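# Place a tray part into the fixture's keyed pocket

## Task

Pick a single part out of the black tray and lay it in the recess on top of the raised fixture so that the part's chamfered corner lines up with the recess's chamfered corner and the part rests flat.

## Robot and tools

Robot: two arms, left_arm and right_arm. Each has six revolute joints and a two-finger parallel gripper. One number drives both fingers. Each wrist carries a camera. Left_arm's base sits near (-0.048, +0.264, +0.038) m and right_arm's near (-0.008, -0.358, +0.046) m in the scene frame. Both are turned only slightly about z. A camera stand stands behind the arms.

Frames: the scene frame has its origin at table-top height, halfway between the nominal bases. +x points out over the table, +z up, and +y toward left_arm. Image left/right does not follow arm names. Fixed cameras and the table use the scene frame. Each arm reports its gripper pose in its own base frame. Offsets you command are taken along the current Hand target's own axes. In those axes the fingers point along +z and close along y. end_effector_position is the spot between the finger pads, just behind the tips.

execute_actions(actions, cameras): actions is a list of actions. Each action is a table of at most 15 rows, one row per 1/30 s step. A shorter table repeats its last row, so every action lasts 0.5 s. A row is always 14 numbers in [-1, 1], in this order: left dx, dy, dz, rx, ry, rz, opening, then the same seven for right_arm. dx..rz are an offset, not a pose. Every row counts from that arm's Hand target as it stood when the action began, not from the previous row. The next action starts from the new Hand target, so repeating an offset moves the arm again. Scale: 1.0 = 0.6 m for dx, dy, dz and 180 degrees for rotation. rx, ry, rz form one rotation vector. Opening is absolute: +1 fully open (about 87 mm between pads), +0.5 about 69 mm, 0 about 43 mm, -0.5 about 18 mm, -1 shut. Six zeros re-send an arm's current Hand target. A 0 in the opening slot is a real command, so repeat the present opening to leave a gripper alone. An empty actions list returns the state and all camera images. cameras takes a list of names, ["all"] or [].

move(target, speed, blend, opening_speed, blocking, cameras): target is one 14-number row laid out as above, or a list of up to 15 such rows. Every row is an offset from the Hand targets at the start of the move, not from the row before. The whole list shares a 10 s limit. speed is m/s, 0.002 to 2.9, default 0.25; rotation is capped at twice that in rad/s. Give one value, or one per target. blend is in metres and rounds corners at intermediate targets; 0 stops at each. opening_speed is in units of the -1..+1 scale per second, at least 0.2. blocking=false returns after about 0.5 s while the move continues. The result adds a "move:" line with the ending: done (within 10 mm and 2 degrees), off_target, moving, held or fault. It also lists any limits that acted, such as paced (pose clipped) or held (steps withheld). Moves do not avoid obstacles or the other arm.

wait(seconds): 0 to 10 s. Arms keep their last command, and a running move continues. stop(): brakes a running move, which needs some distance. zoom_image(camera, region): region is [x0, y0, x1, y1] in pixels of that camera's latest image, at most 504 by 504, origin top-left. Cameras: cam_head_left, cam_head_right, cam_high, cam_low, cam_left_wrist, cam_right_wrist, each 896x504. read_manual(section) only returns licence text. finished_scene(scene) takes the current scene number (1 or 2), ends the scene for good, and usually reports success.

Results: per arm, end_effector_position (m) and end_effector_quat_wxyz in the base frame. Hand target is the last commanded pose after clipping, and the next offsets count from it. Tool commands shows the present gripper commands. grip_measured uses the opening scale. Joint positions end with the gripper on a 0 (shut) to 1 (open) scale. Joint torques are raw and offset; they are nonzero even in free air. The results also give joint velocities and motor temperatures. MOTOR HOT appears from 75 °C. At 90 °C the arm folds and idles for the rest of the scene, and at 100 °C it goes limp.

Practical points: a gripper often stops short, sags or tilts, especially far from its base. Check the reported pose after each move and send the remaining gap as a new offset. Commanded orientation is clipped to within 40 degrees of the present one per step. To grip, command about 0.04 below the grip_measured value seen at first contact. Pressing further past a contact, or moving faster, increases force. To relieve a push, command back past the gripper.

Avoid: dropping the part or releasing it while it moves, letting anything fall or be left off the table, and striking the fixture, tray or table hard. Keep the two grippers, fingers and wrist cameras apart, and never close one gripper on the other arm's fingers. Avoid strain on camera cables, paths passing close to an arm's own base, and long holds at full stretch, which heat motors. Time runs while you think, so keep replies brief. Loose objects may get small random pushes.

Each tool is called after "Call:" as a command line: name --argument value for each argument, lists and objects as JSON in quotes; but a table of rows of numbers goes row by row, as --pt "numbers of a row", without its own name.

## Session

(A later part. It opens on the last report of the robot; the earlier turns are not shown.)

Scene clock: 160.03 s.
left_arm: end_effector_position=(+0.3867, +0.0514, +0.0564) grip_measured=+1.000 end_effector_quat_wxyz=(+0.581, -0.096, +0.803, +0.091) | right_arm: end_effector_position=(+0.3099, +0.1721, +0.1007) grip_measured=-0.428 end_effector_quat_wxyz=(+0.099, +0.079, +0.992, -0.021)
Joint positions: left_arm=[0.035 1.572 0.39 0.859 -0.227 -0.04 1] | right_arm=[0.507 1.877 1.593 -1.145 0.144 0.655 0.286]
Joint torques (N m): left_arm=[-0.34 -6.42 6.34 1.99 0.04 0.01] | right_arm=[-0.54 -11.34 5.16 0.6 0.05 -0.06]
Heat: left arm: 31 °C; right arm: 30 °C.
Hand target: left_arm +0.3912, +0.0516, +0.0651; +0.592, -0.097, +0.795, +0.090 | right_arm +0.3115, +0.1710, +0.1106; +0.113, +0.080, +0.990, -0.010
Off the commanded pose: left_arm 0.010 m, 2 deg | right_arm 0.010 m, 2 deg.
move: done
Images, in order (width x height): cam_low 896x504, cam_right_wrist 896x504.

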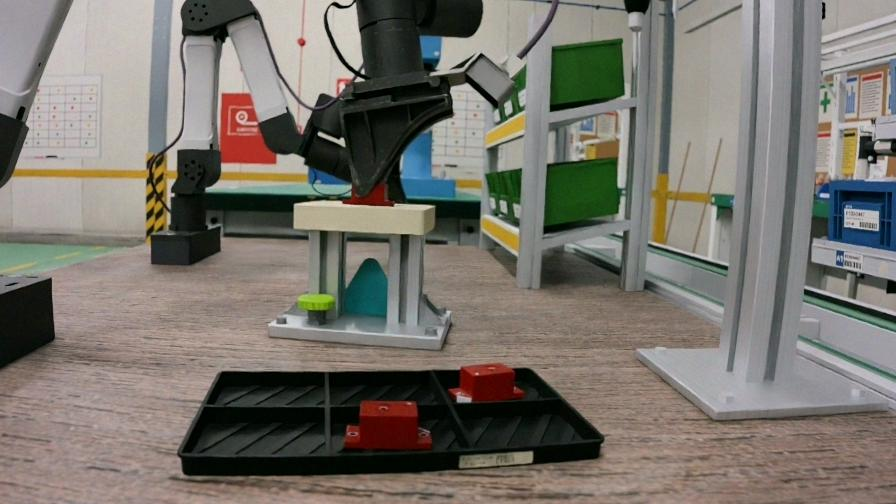

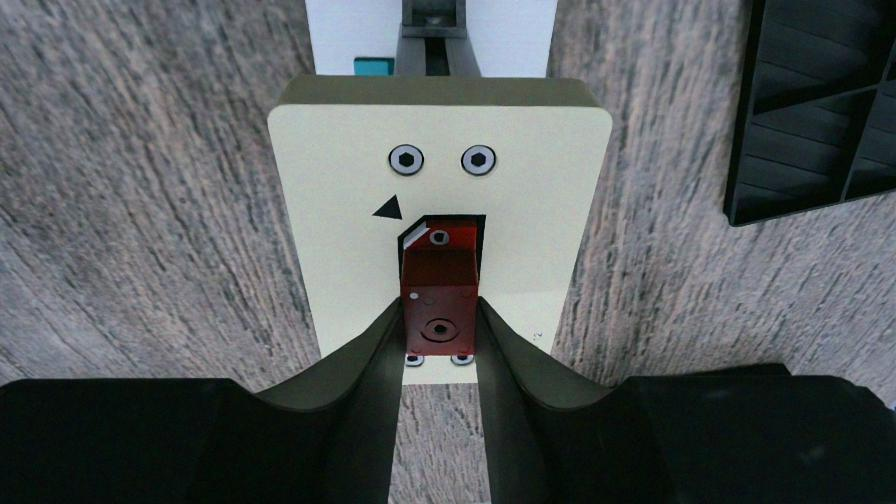

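Call:
move --target '[0,0,0,0,0,0,1,0.0032,-0.0013,0.0095,0,0,0,-0.54]' --speed 0.04 --cameras '["cam_right_wrist","cam_low"]'

Call:
zoom_image --camera "cam_right_wrist" --region '[340, 140, 540, 340]'

Call:
zoom_image --camera "cam_low" --region '[320, 150, 420, 220]'

Scene clock: 169.40 s.
left_arm: end_effector_position=(+0.3867, +0.0514, +0.0564) grip_measured=+1.000 end_effector_quat_wxyz=(+0.581, -0.096, +0.803, +0.091) | right_arm: end_effector_position=(+0.3092, +0.1720, +0.0975) grip_measured=-0.428 end_effector_quat_wxyz=(+0.101, +0.078, +0.992, -0.019)
Joint positions: left_arm=[0.035 1.572 0.39 0.859 -0.227 -0.04 1] | right_arm=[0.507 1.869 1.569 -1.123 0.143 0.654 0.286]
Joint torques (N m): left_arm=[-0.34 -6.43 6.32 1.99 0.04 0.01] | right_arm=[-0.61 -10.85 4.89 0.65 0.06 -0.07]
Motor temperatures (°C): left_arm=[18 26 24 32 18 18 18] | right_arm=[20 33 25 26 20 19 19]
Heat: left arm: 32 °C; right arm: 33 °C.
Hand target: left_arm +0.3912, +0.0516, +0.0651; +0.592, -0.097, +0.795, +0.090 | right_arm +0.3108, +0.1704, +0.1046; +0.114, +0.081, +0.990, -0.010
Off the commanded pose: left_arm 0.010 m, 2 deg | right_arm 0.008 m, 2 deg.
move: done
Images, in order (width x height): cam_low 896x504, cam_right_wrist 896x504.

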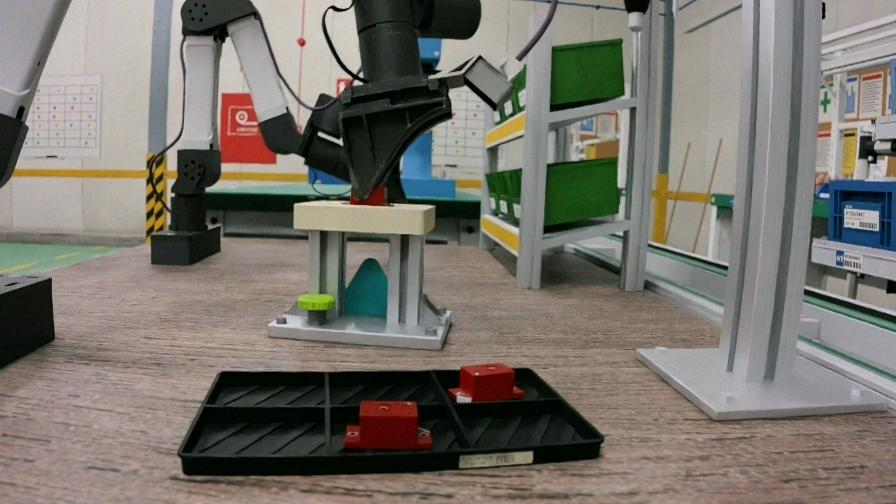

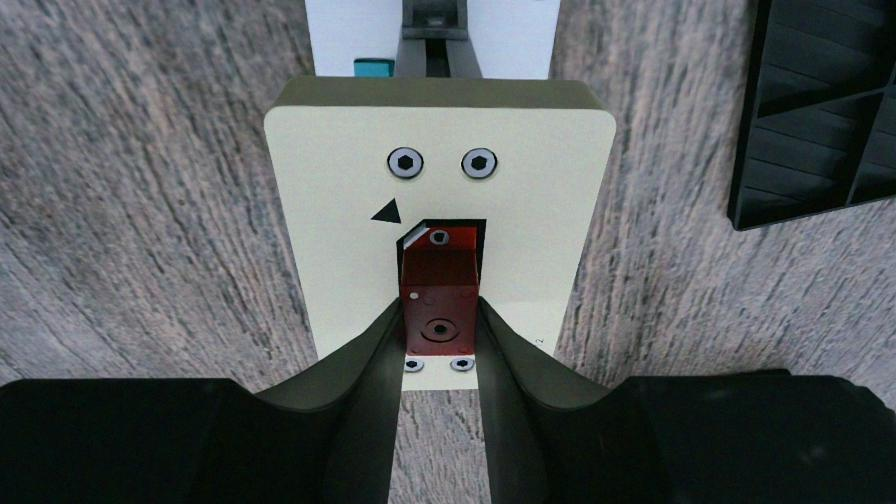

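Scaled by 2.520 from the camera's 896x504 image, which has a finer 1280x720 frame.

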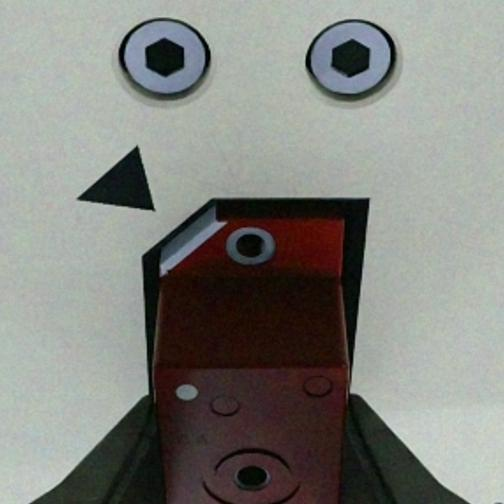

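Scaled by 5.040 from the camera's 896x504 image, which has a finer 1280x720 frame.

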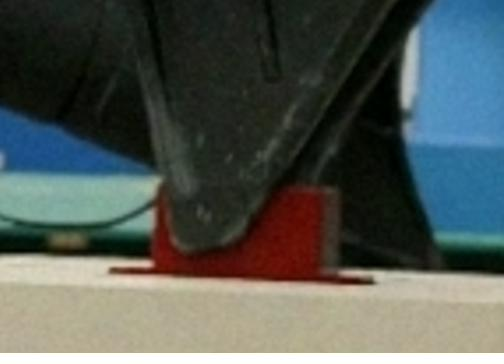

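Call:
move --target '[0,0,0,0,0,0,1,0.0022,0,0.008,0,0,0,-0.54]' --speed 0.04 --cameras '["cam_right_wrist","cam_low"]'

Call:
zoom_image --camera "cam_right_wrist" --region '[340, 140, 540, 340]'

Call:
zoom_image --camera "cam_low" --region '[320, 150, 420, 220]'

Scene clock: 174.53 s.
left_arm: end_effector_position=(+0.3867, +0.0514, +0.0564) grip_measured=+1.000 end_effector_quat_wxyz=(+0.581, -0.096, +0.803, +0.091) | right_arm: end_effector_position=(+0.3092, +0.1719, +0.0971) grip_measured=-0.428 end_effector_quat_wxyz=(+0.105, +0.078, +0.991, -0.016)
Joint positions: left_arm=[0.035 1.572 0.39 0.859 -0.227 -0.04 1] | right_arm=[0.507 1.86 1.556 -1.109 0.143 0.653 0.286]
Joint torques (N m): left_arm=[-0.36 -6.42 6.34 1.99 0.04 0.01] | right_arm=[-0.59 -9.87 4.48 0.7 0.06 -0.06]
Heat: left arm: 32 °C; right arm: 32 °C.
Hand target: left_arm +0.3912, +0.0516, +0.0651; +0.592, -0.097, +0.795, +0.090 | right_arm +0.3106, +0.1704, +0.0996; +0.113, +0.081, +0.990, -0.010
Off the commanded pose: left_arm 0.010 m, 2 deg | right_arm 0.003 m, 1 deg.
move: done
Images, in order (width x height): cam_low 896x504, cam_right_wrist 896x504.

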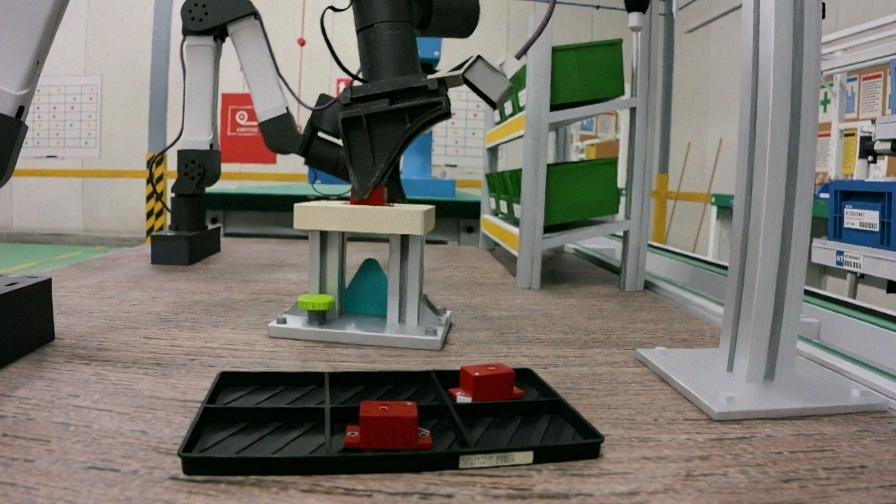

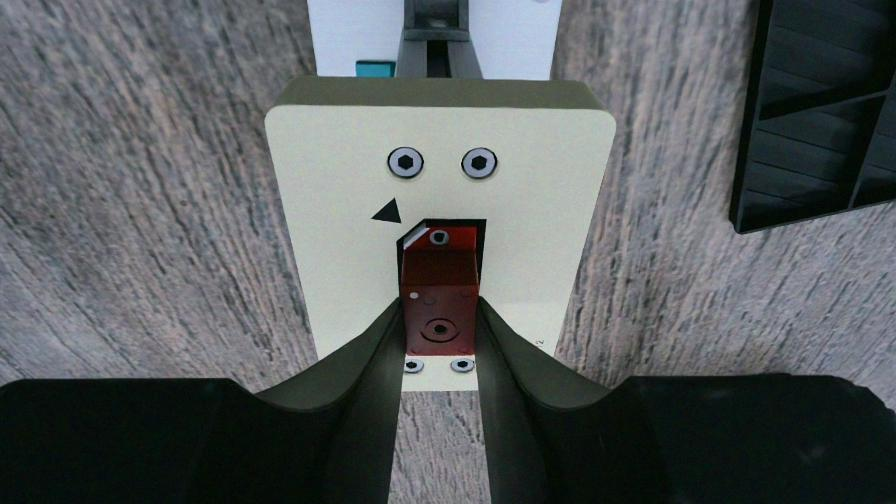

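Scaled by 2.520 from the camera's 896x504 image, which has a finer 1280x720 frame.

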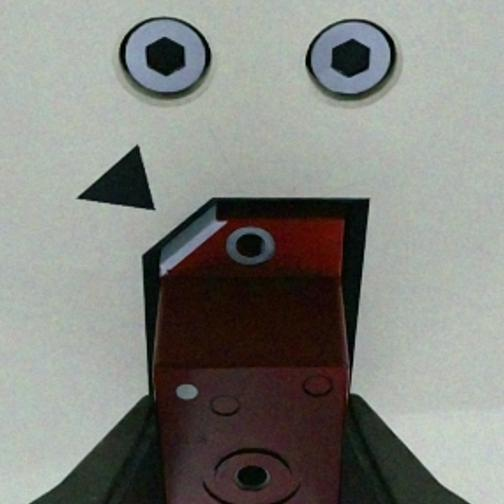

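Scaled by 5.040 from the camera's 896x504 image, which has a finer 1280x720 frame.

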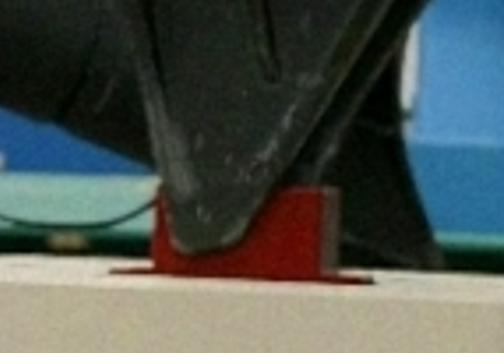

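Call:
move --pt "0 0 0 0 0 0 1 0 0 0 0 0 0 -0.38" --pt "0 0 0 0 0 0 1 0 0 0 0 0 0 -0.28" --opening_speed 0.2 --cameras '["cam_right_wrist","cam_low"]'

Call:
zoom_image --camera "cam_low" --region '[320, 150, 420, 220]'

Call:
zoom_image --camera "cam_right_wrist" --region '[340, 190, 540, 390]'

Scene clock: 181.40 s.
left_arm: end_effector_position=(+0.3867, +0.0514, +0.0564) grip_measured=+1.000 end_effector_quat_wxyz=(+0.581, -0.096, +0.803, +0.091) | right_arm: end_effector_position=(+0.3093, +0.1720, +0.0954) grip_measured=-0.280 end_effector_quat_wxyz=(+0.105, +0.078, +0.991, -0.016)
Joint positions: left_arm=[0.035 1.572 0.39 0.859 -0.227 -0.04 1] | right_arm=[0.507 1.86 1.549 -1.101 0.143 0.653 0.36]
Joint torques (N m): left_arm=[-0.35 -6.43 6.34 1.99 0.04 0.01] | right_arm=[-0.59 -9.91 5 0.64 0.06 -0.06]
Heat: left arm: 32 °C; right arm: 33 °C.
Hand target: left_arm +0.3912, +0.0516, +0.0651; +0.592, -0.097, +0.795, +0.090 | right_arm +0.3107, +0.1704, +0.0996; +0.114, +0.080, +0.990, -0.010
Off the commanded pose: left_arm 0.010 m, 2 deg | right_arm 0.005 m, 1 deg.
move: done
Images, in order (width x height): cam_low 896x504, cam_right_wrist 896x504.

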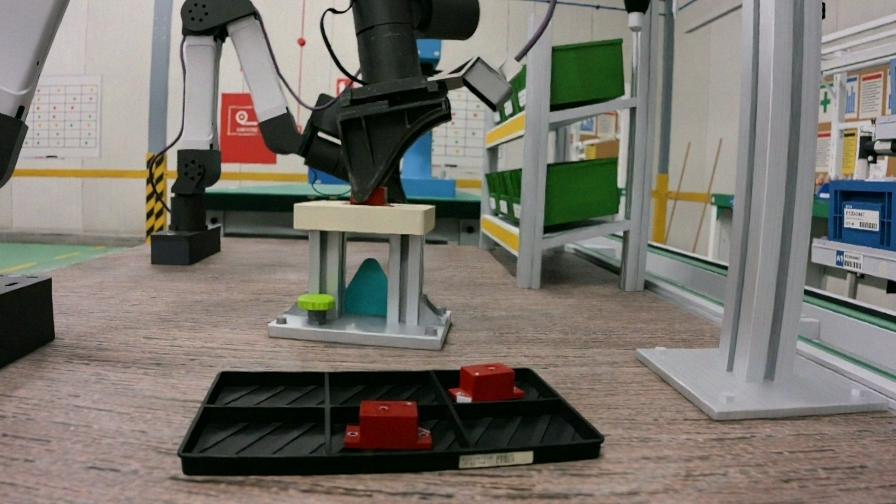

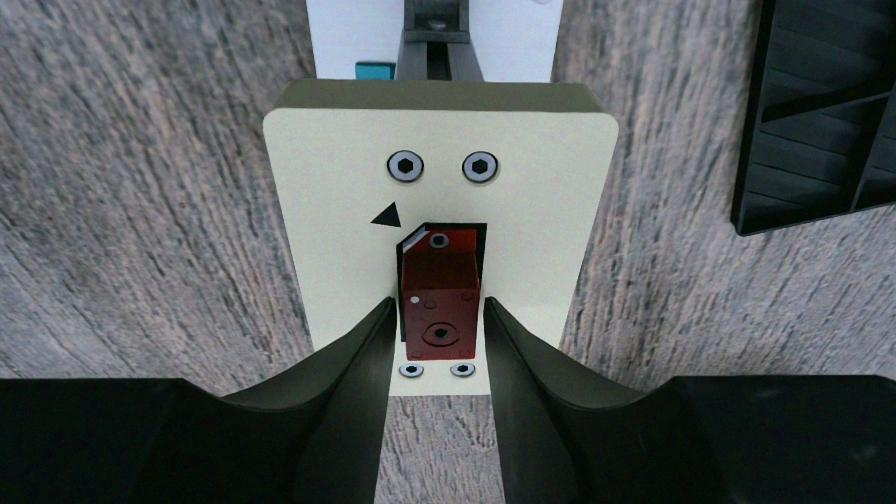

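Scaled by 5.040 from the camera's 896x504 image, which has a finer 1280x720 frame.

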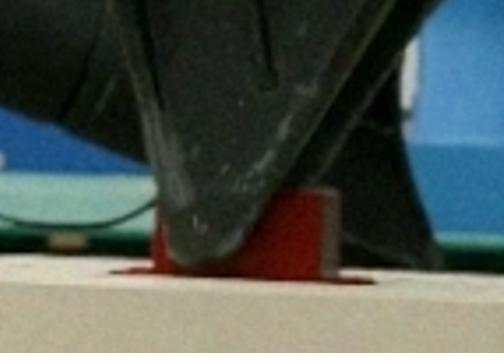

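Scaled by 2.520 from the camera's 896x504 image, which has a finer 1280x720 frame.

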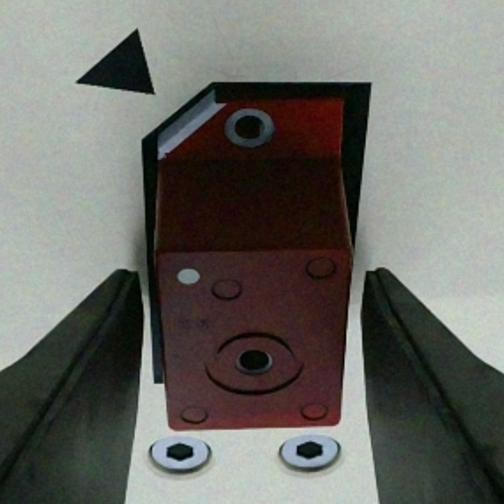

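Call:
move --target '[0,0,0,0,0,0,1,-0.027,0,-0.09,0,0,0,-0.2]' --speed 0.1 --cameras '["cam_right_wrist","cam_low","cam_head_left","cam_head_right"]'

Call:
zoom_image --camera "cam_low" --region '[330, 170, 410, 220]'

Call:
zoom_image --camera "cam_right_wrist" --region '[380, 150, 510, 290]'

Call:
zoom_image --camera "cam_head_right" --region '[440, 205, 480, 245]'

Call:
zoom_image --camera "cam_head_left" --region '[447, 205, 487, 245]'

Scene clock: 190.30 s.
left_arm: end_effector_position=(+0.3867, +0.0514, +0.0564) grip_measured=+1.000 end_effector_quat_wxyz=(+0.581, -0.096, +0.803, +0.091) | right_arm: end_effector_position=(+0.3093, +0.1696, +0.1492) grip_measured=-0.200 end_effector_quat_wxyz=(+0.106, +0.078, +0.991, -0.016)
Joint positions: left_arm=[0.035 1.572 0.39 0.859 -0.227 -0.04 1] | right_arm=[0.502 1.86 1.763 -1.311 0.143 0.648 0.4]
Joint torques (N m): left_arm=[-0.34 -6.45 6.34 1.99 0.04 0.01] | right_arm=[-0.68 -7.83 7.92 0.46 0.05 -0.07]
Heat: left arm: 32 °C; right arm: 33 °C.
Hand target: left_arm +0.3912, +0.0516, +0.0651; +0.592, -0.097, +0.795, +0.090 | right_arm +0.3142, +0.1698, +0.1559; +0.113, +0.081, +0.990, -0.010
Off the commanded pose: left_arm 0.010 m, 2 deg | right_arm 0.008 m, 1 deg.
move: done
Images, in order (width x height): cam_head_left 896x504, cam_head_right 896x504, cam_low 896x504, cam_right_wrist 896x504.

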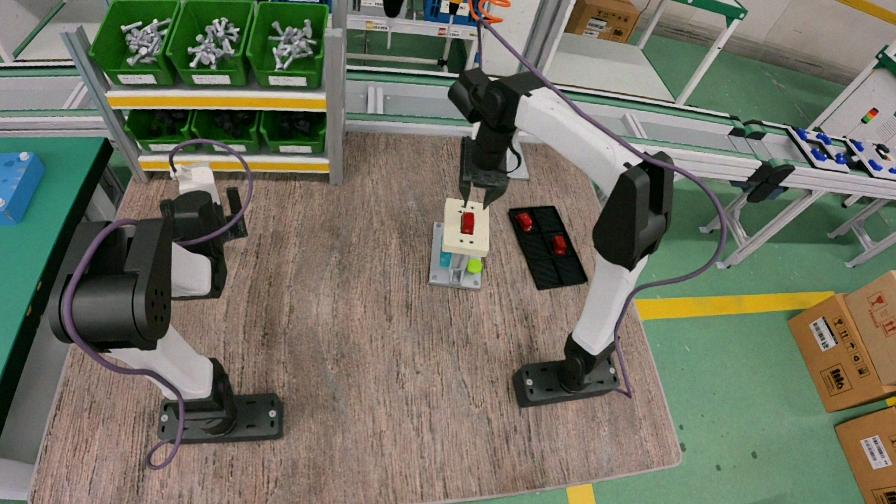

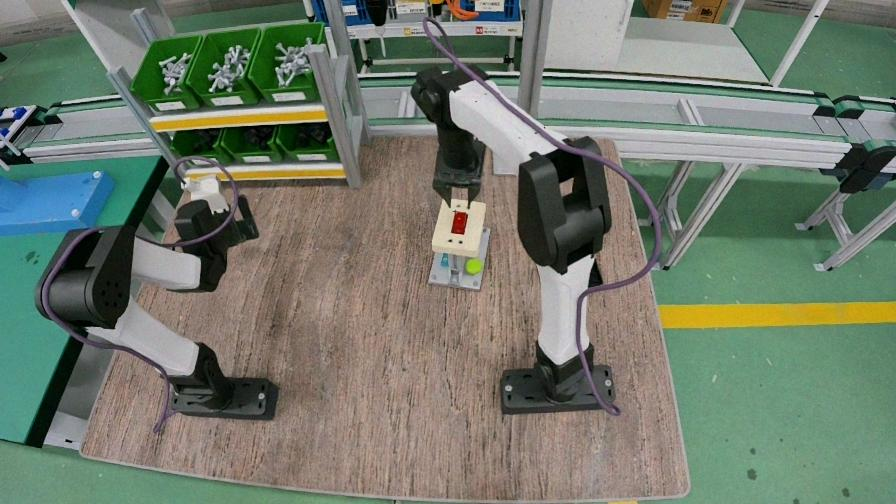

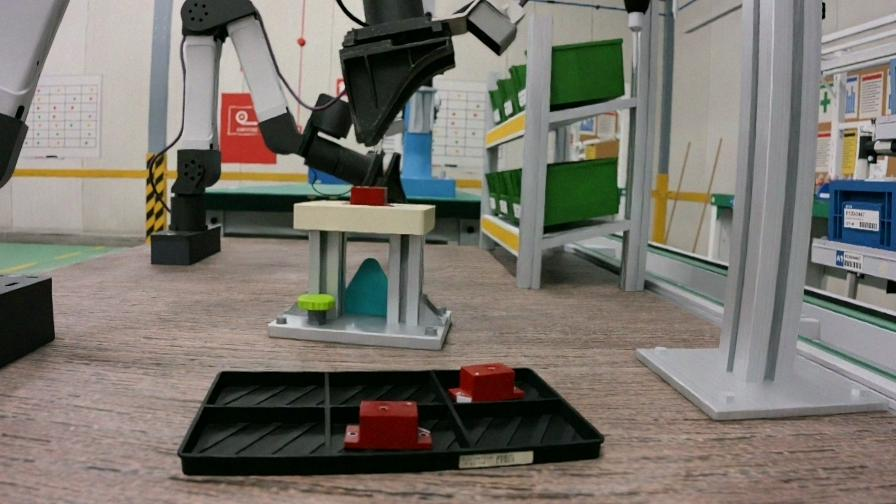

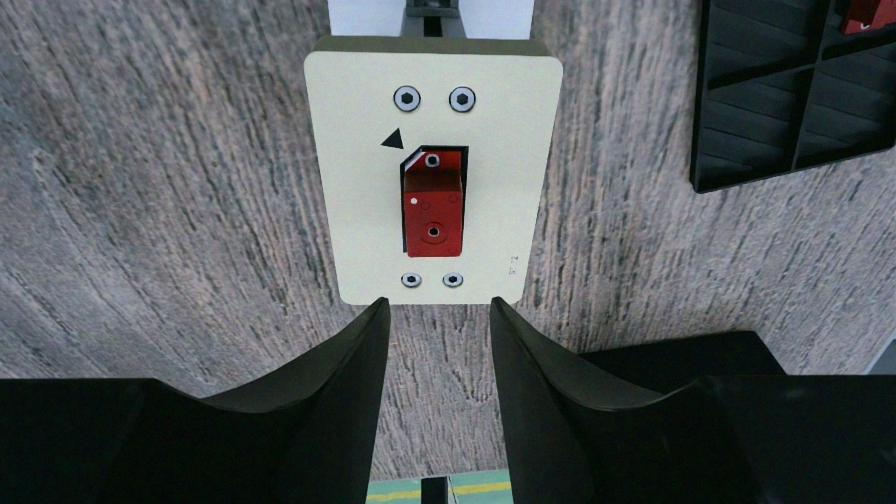

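Scaled by 6.300 from the camera's 896x504 image, which has a finer 1280x720 frame.

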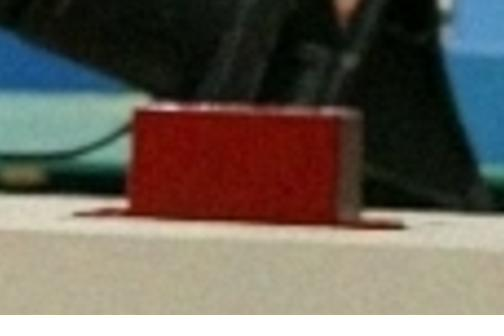

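Scaled by 3.600 from the camera's 896x504 image, which has a finer 1280x720 frame.

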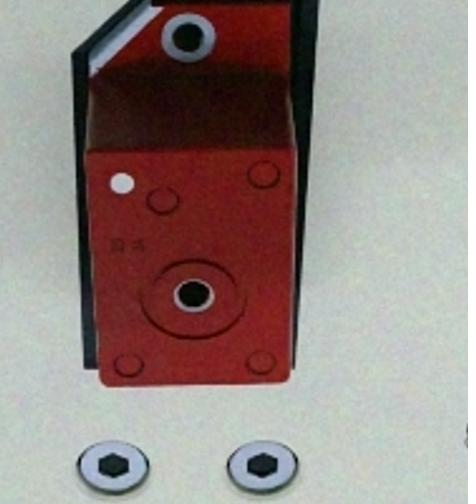

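Scaled by 12.600 from the camera's 896x504 image, which has a finer 1280x720 frame.

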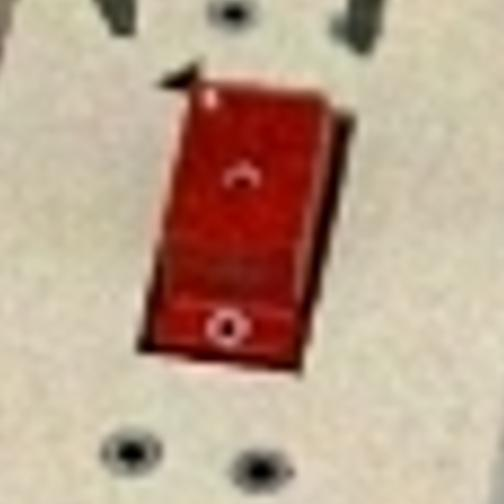

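Scaled by 12.600 from the camera's 896x504 image, which has a finer 1280x720 frame.

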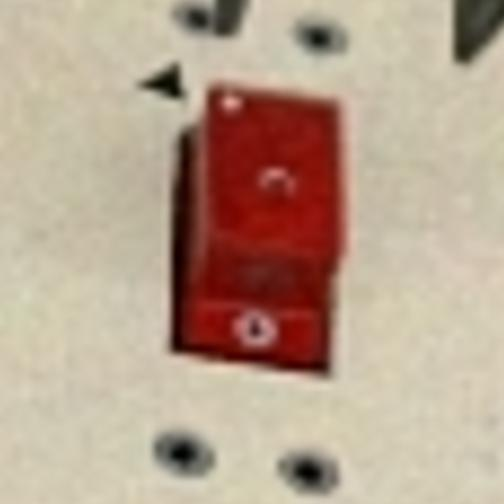

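Call:
finished_scene --scene 2

The scene is finished: the task was done.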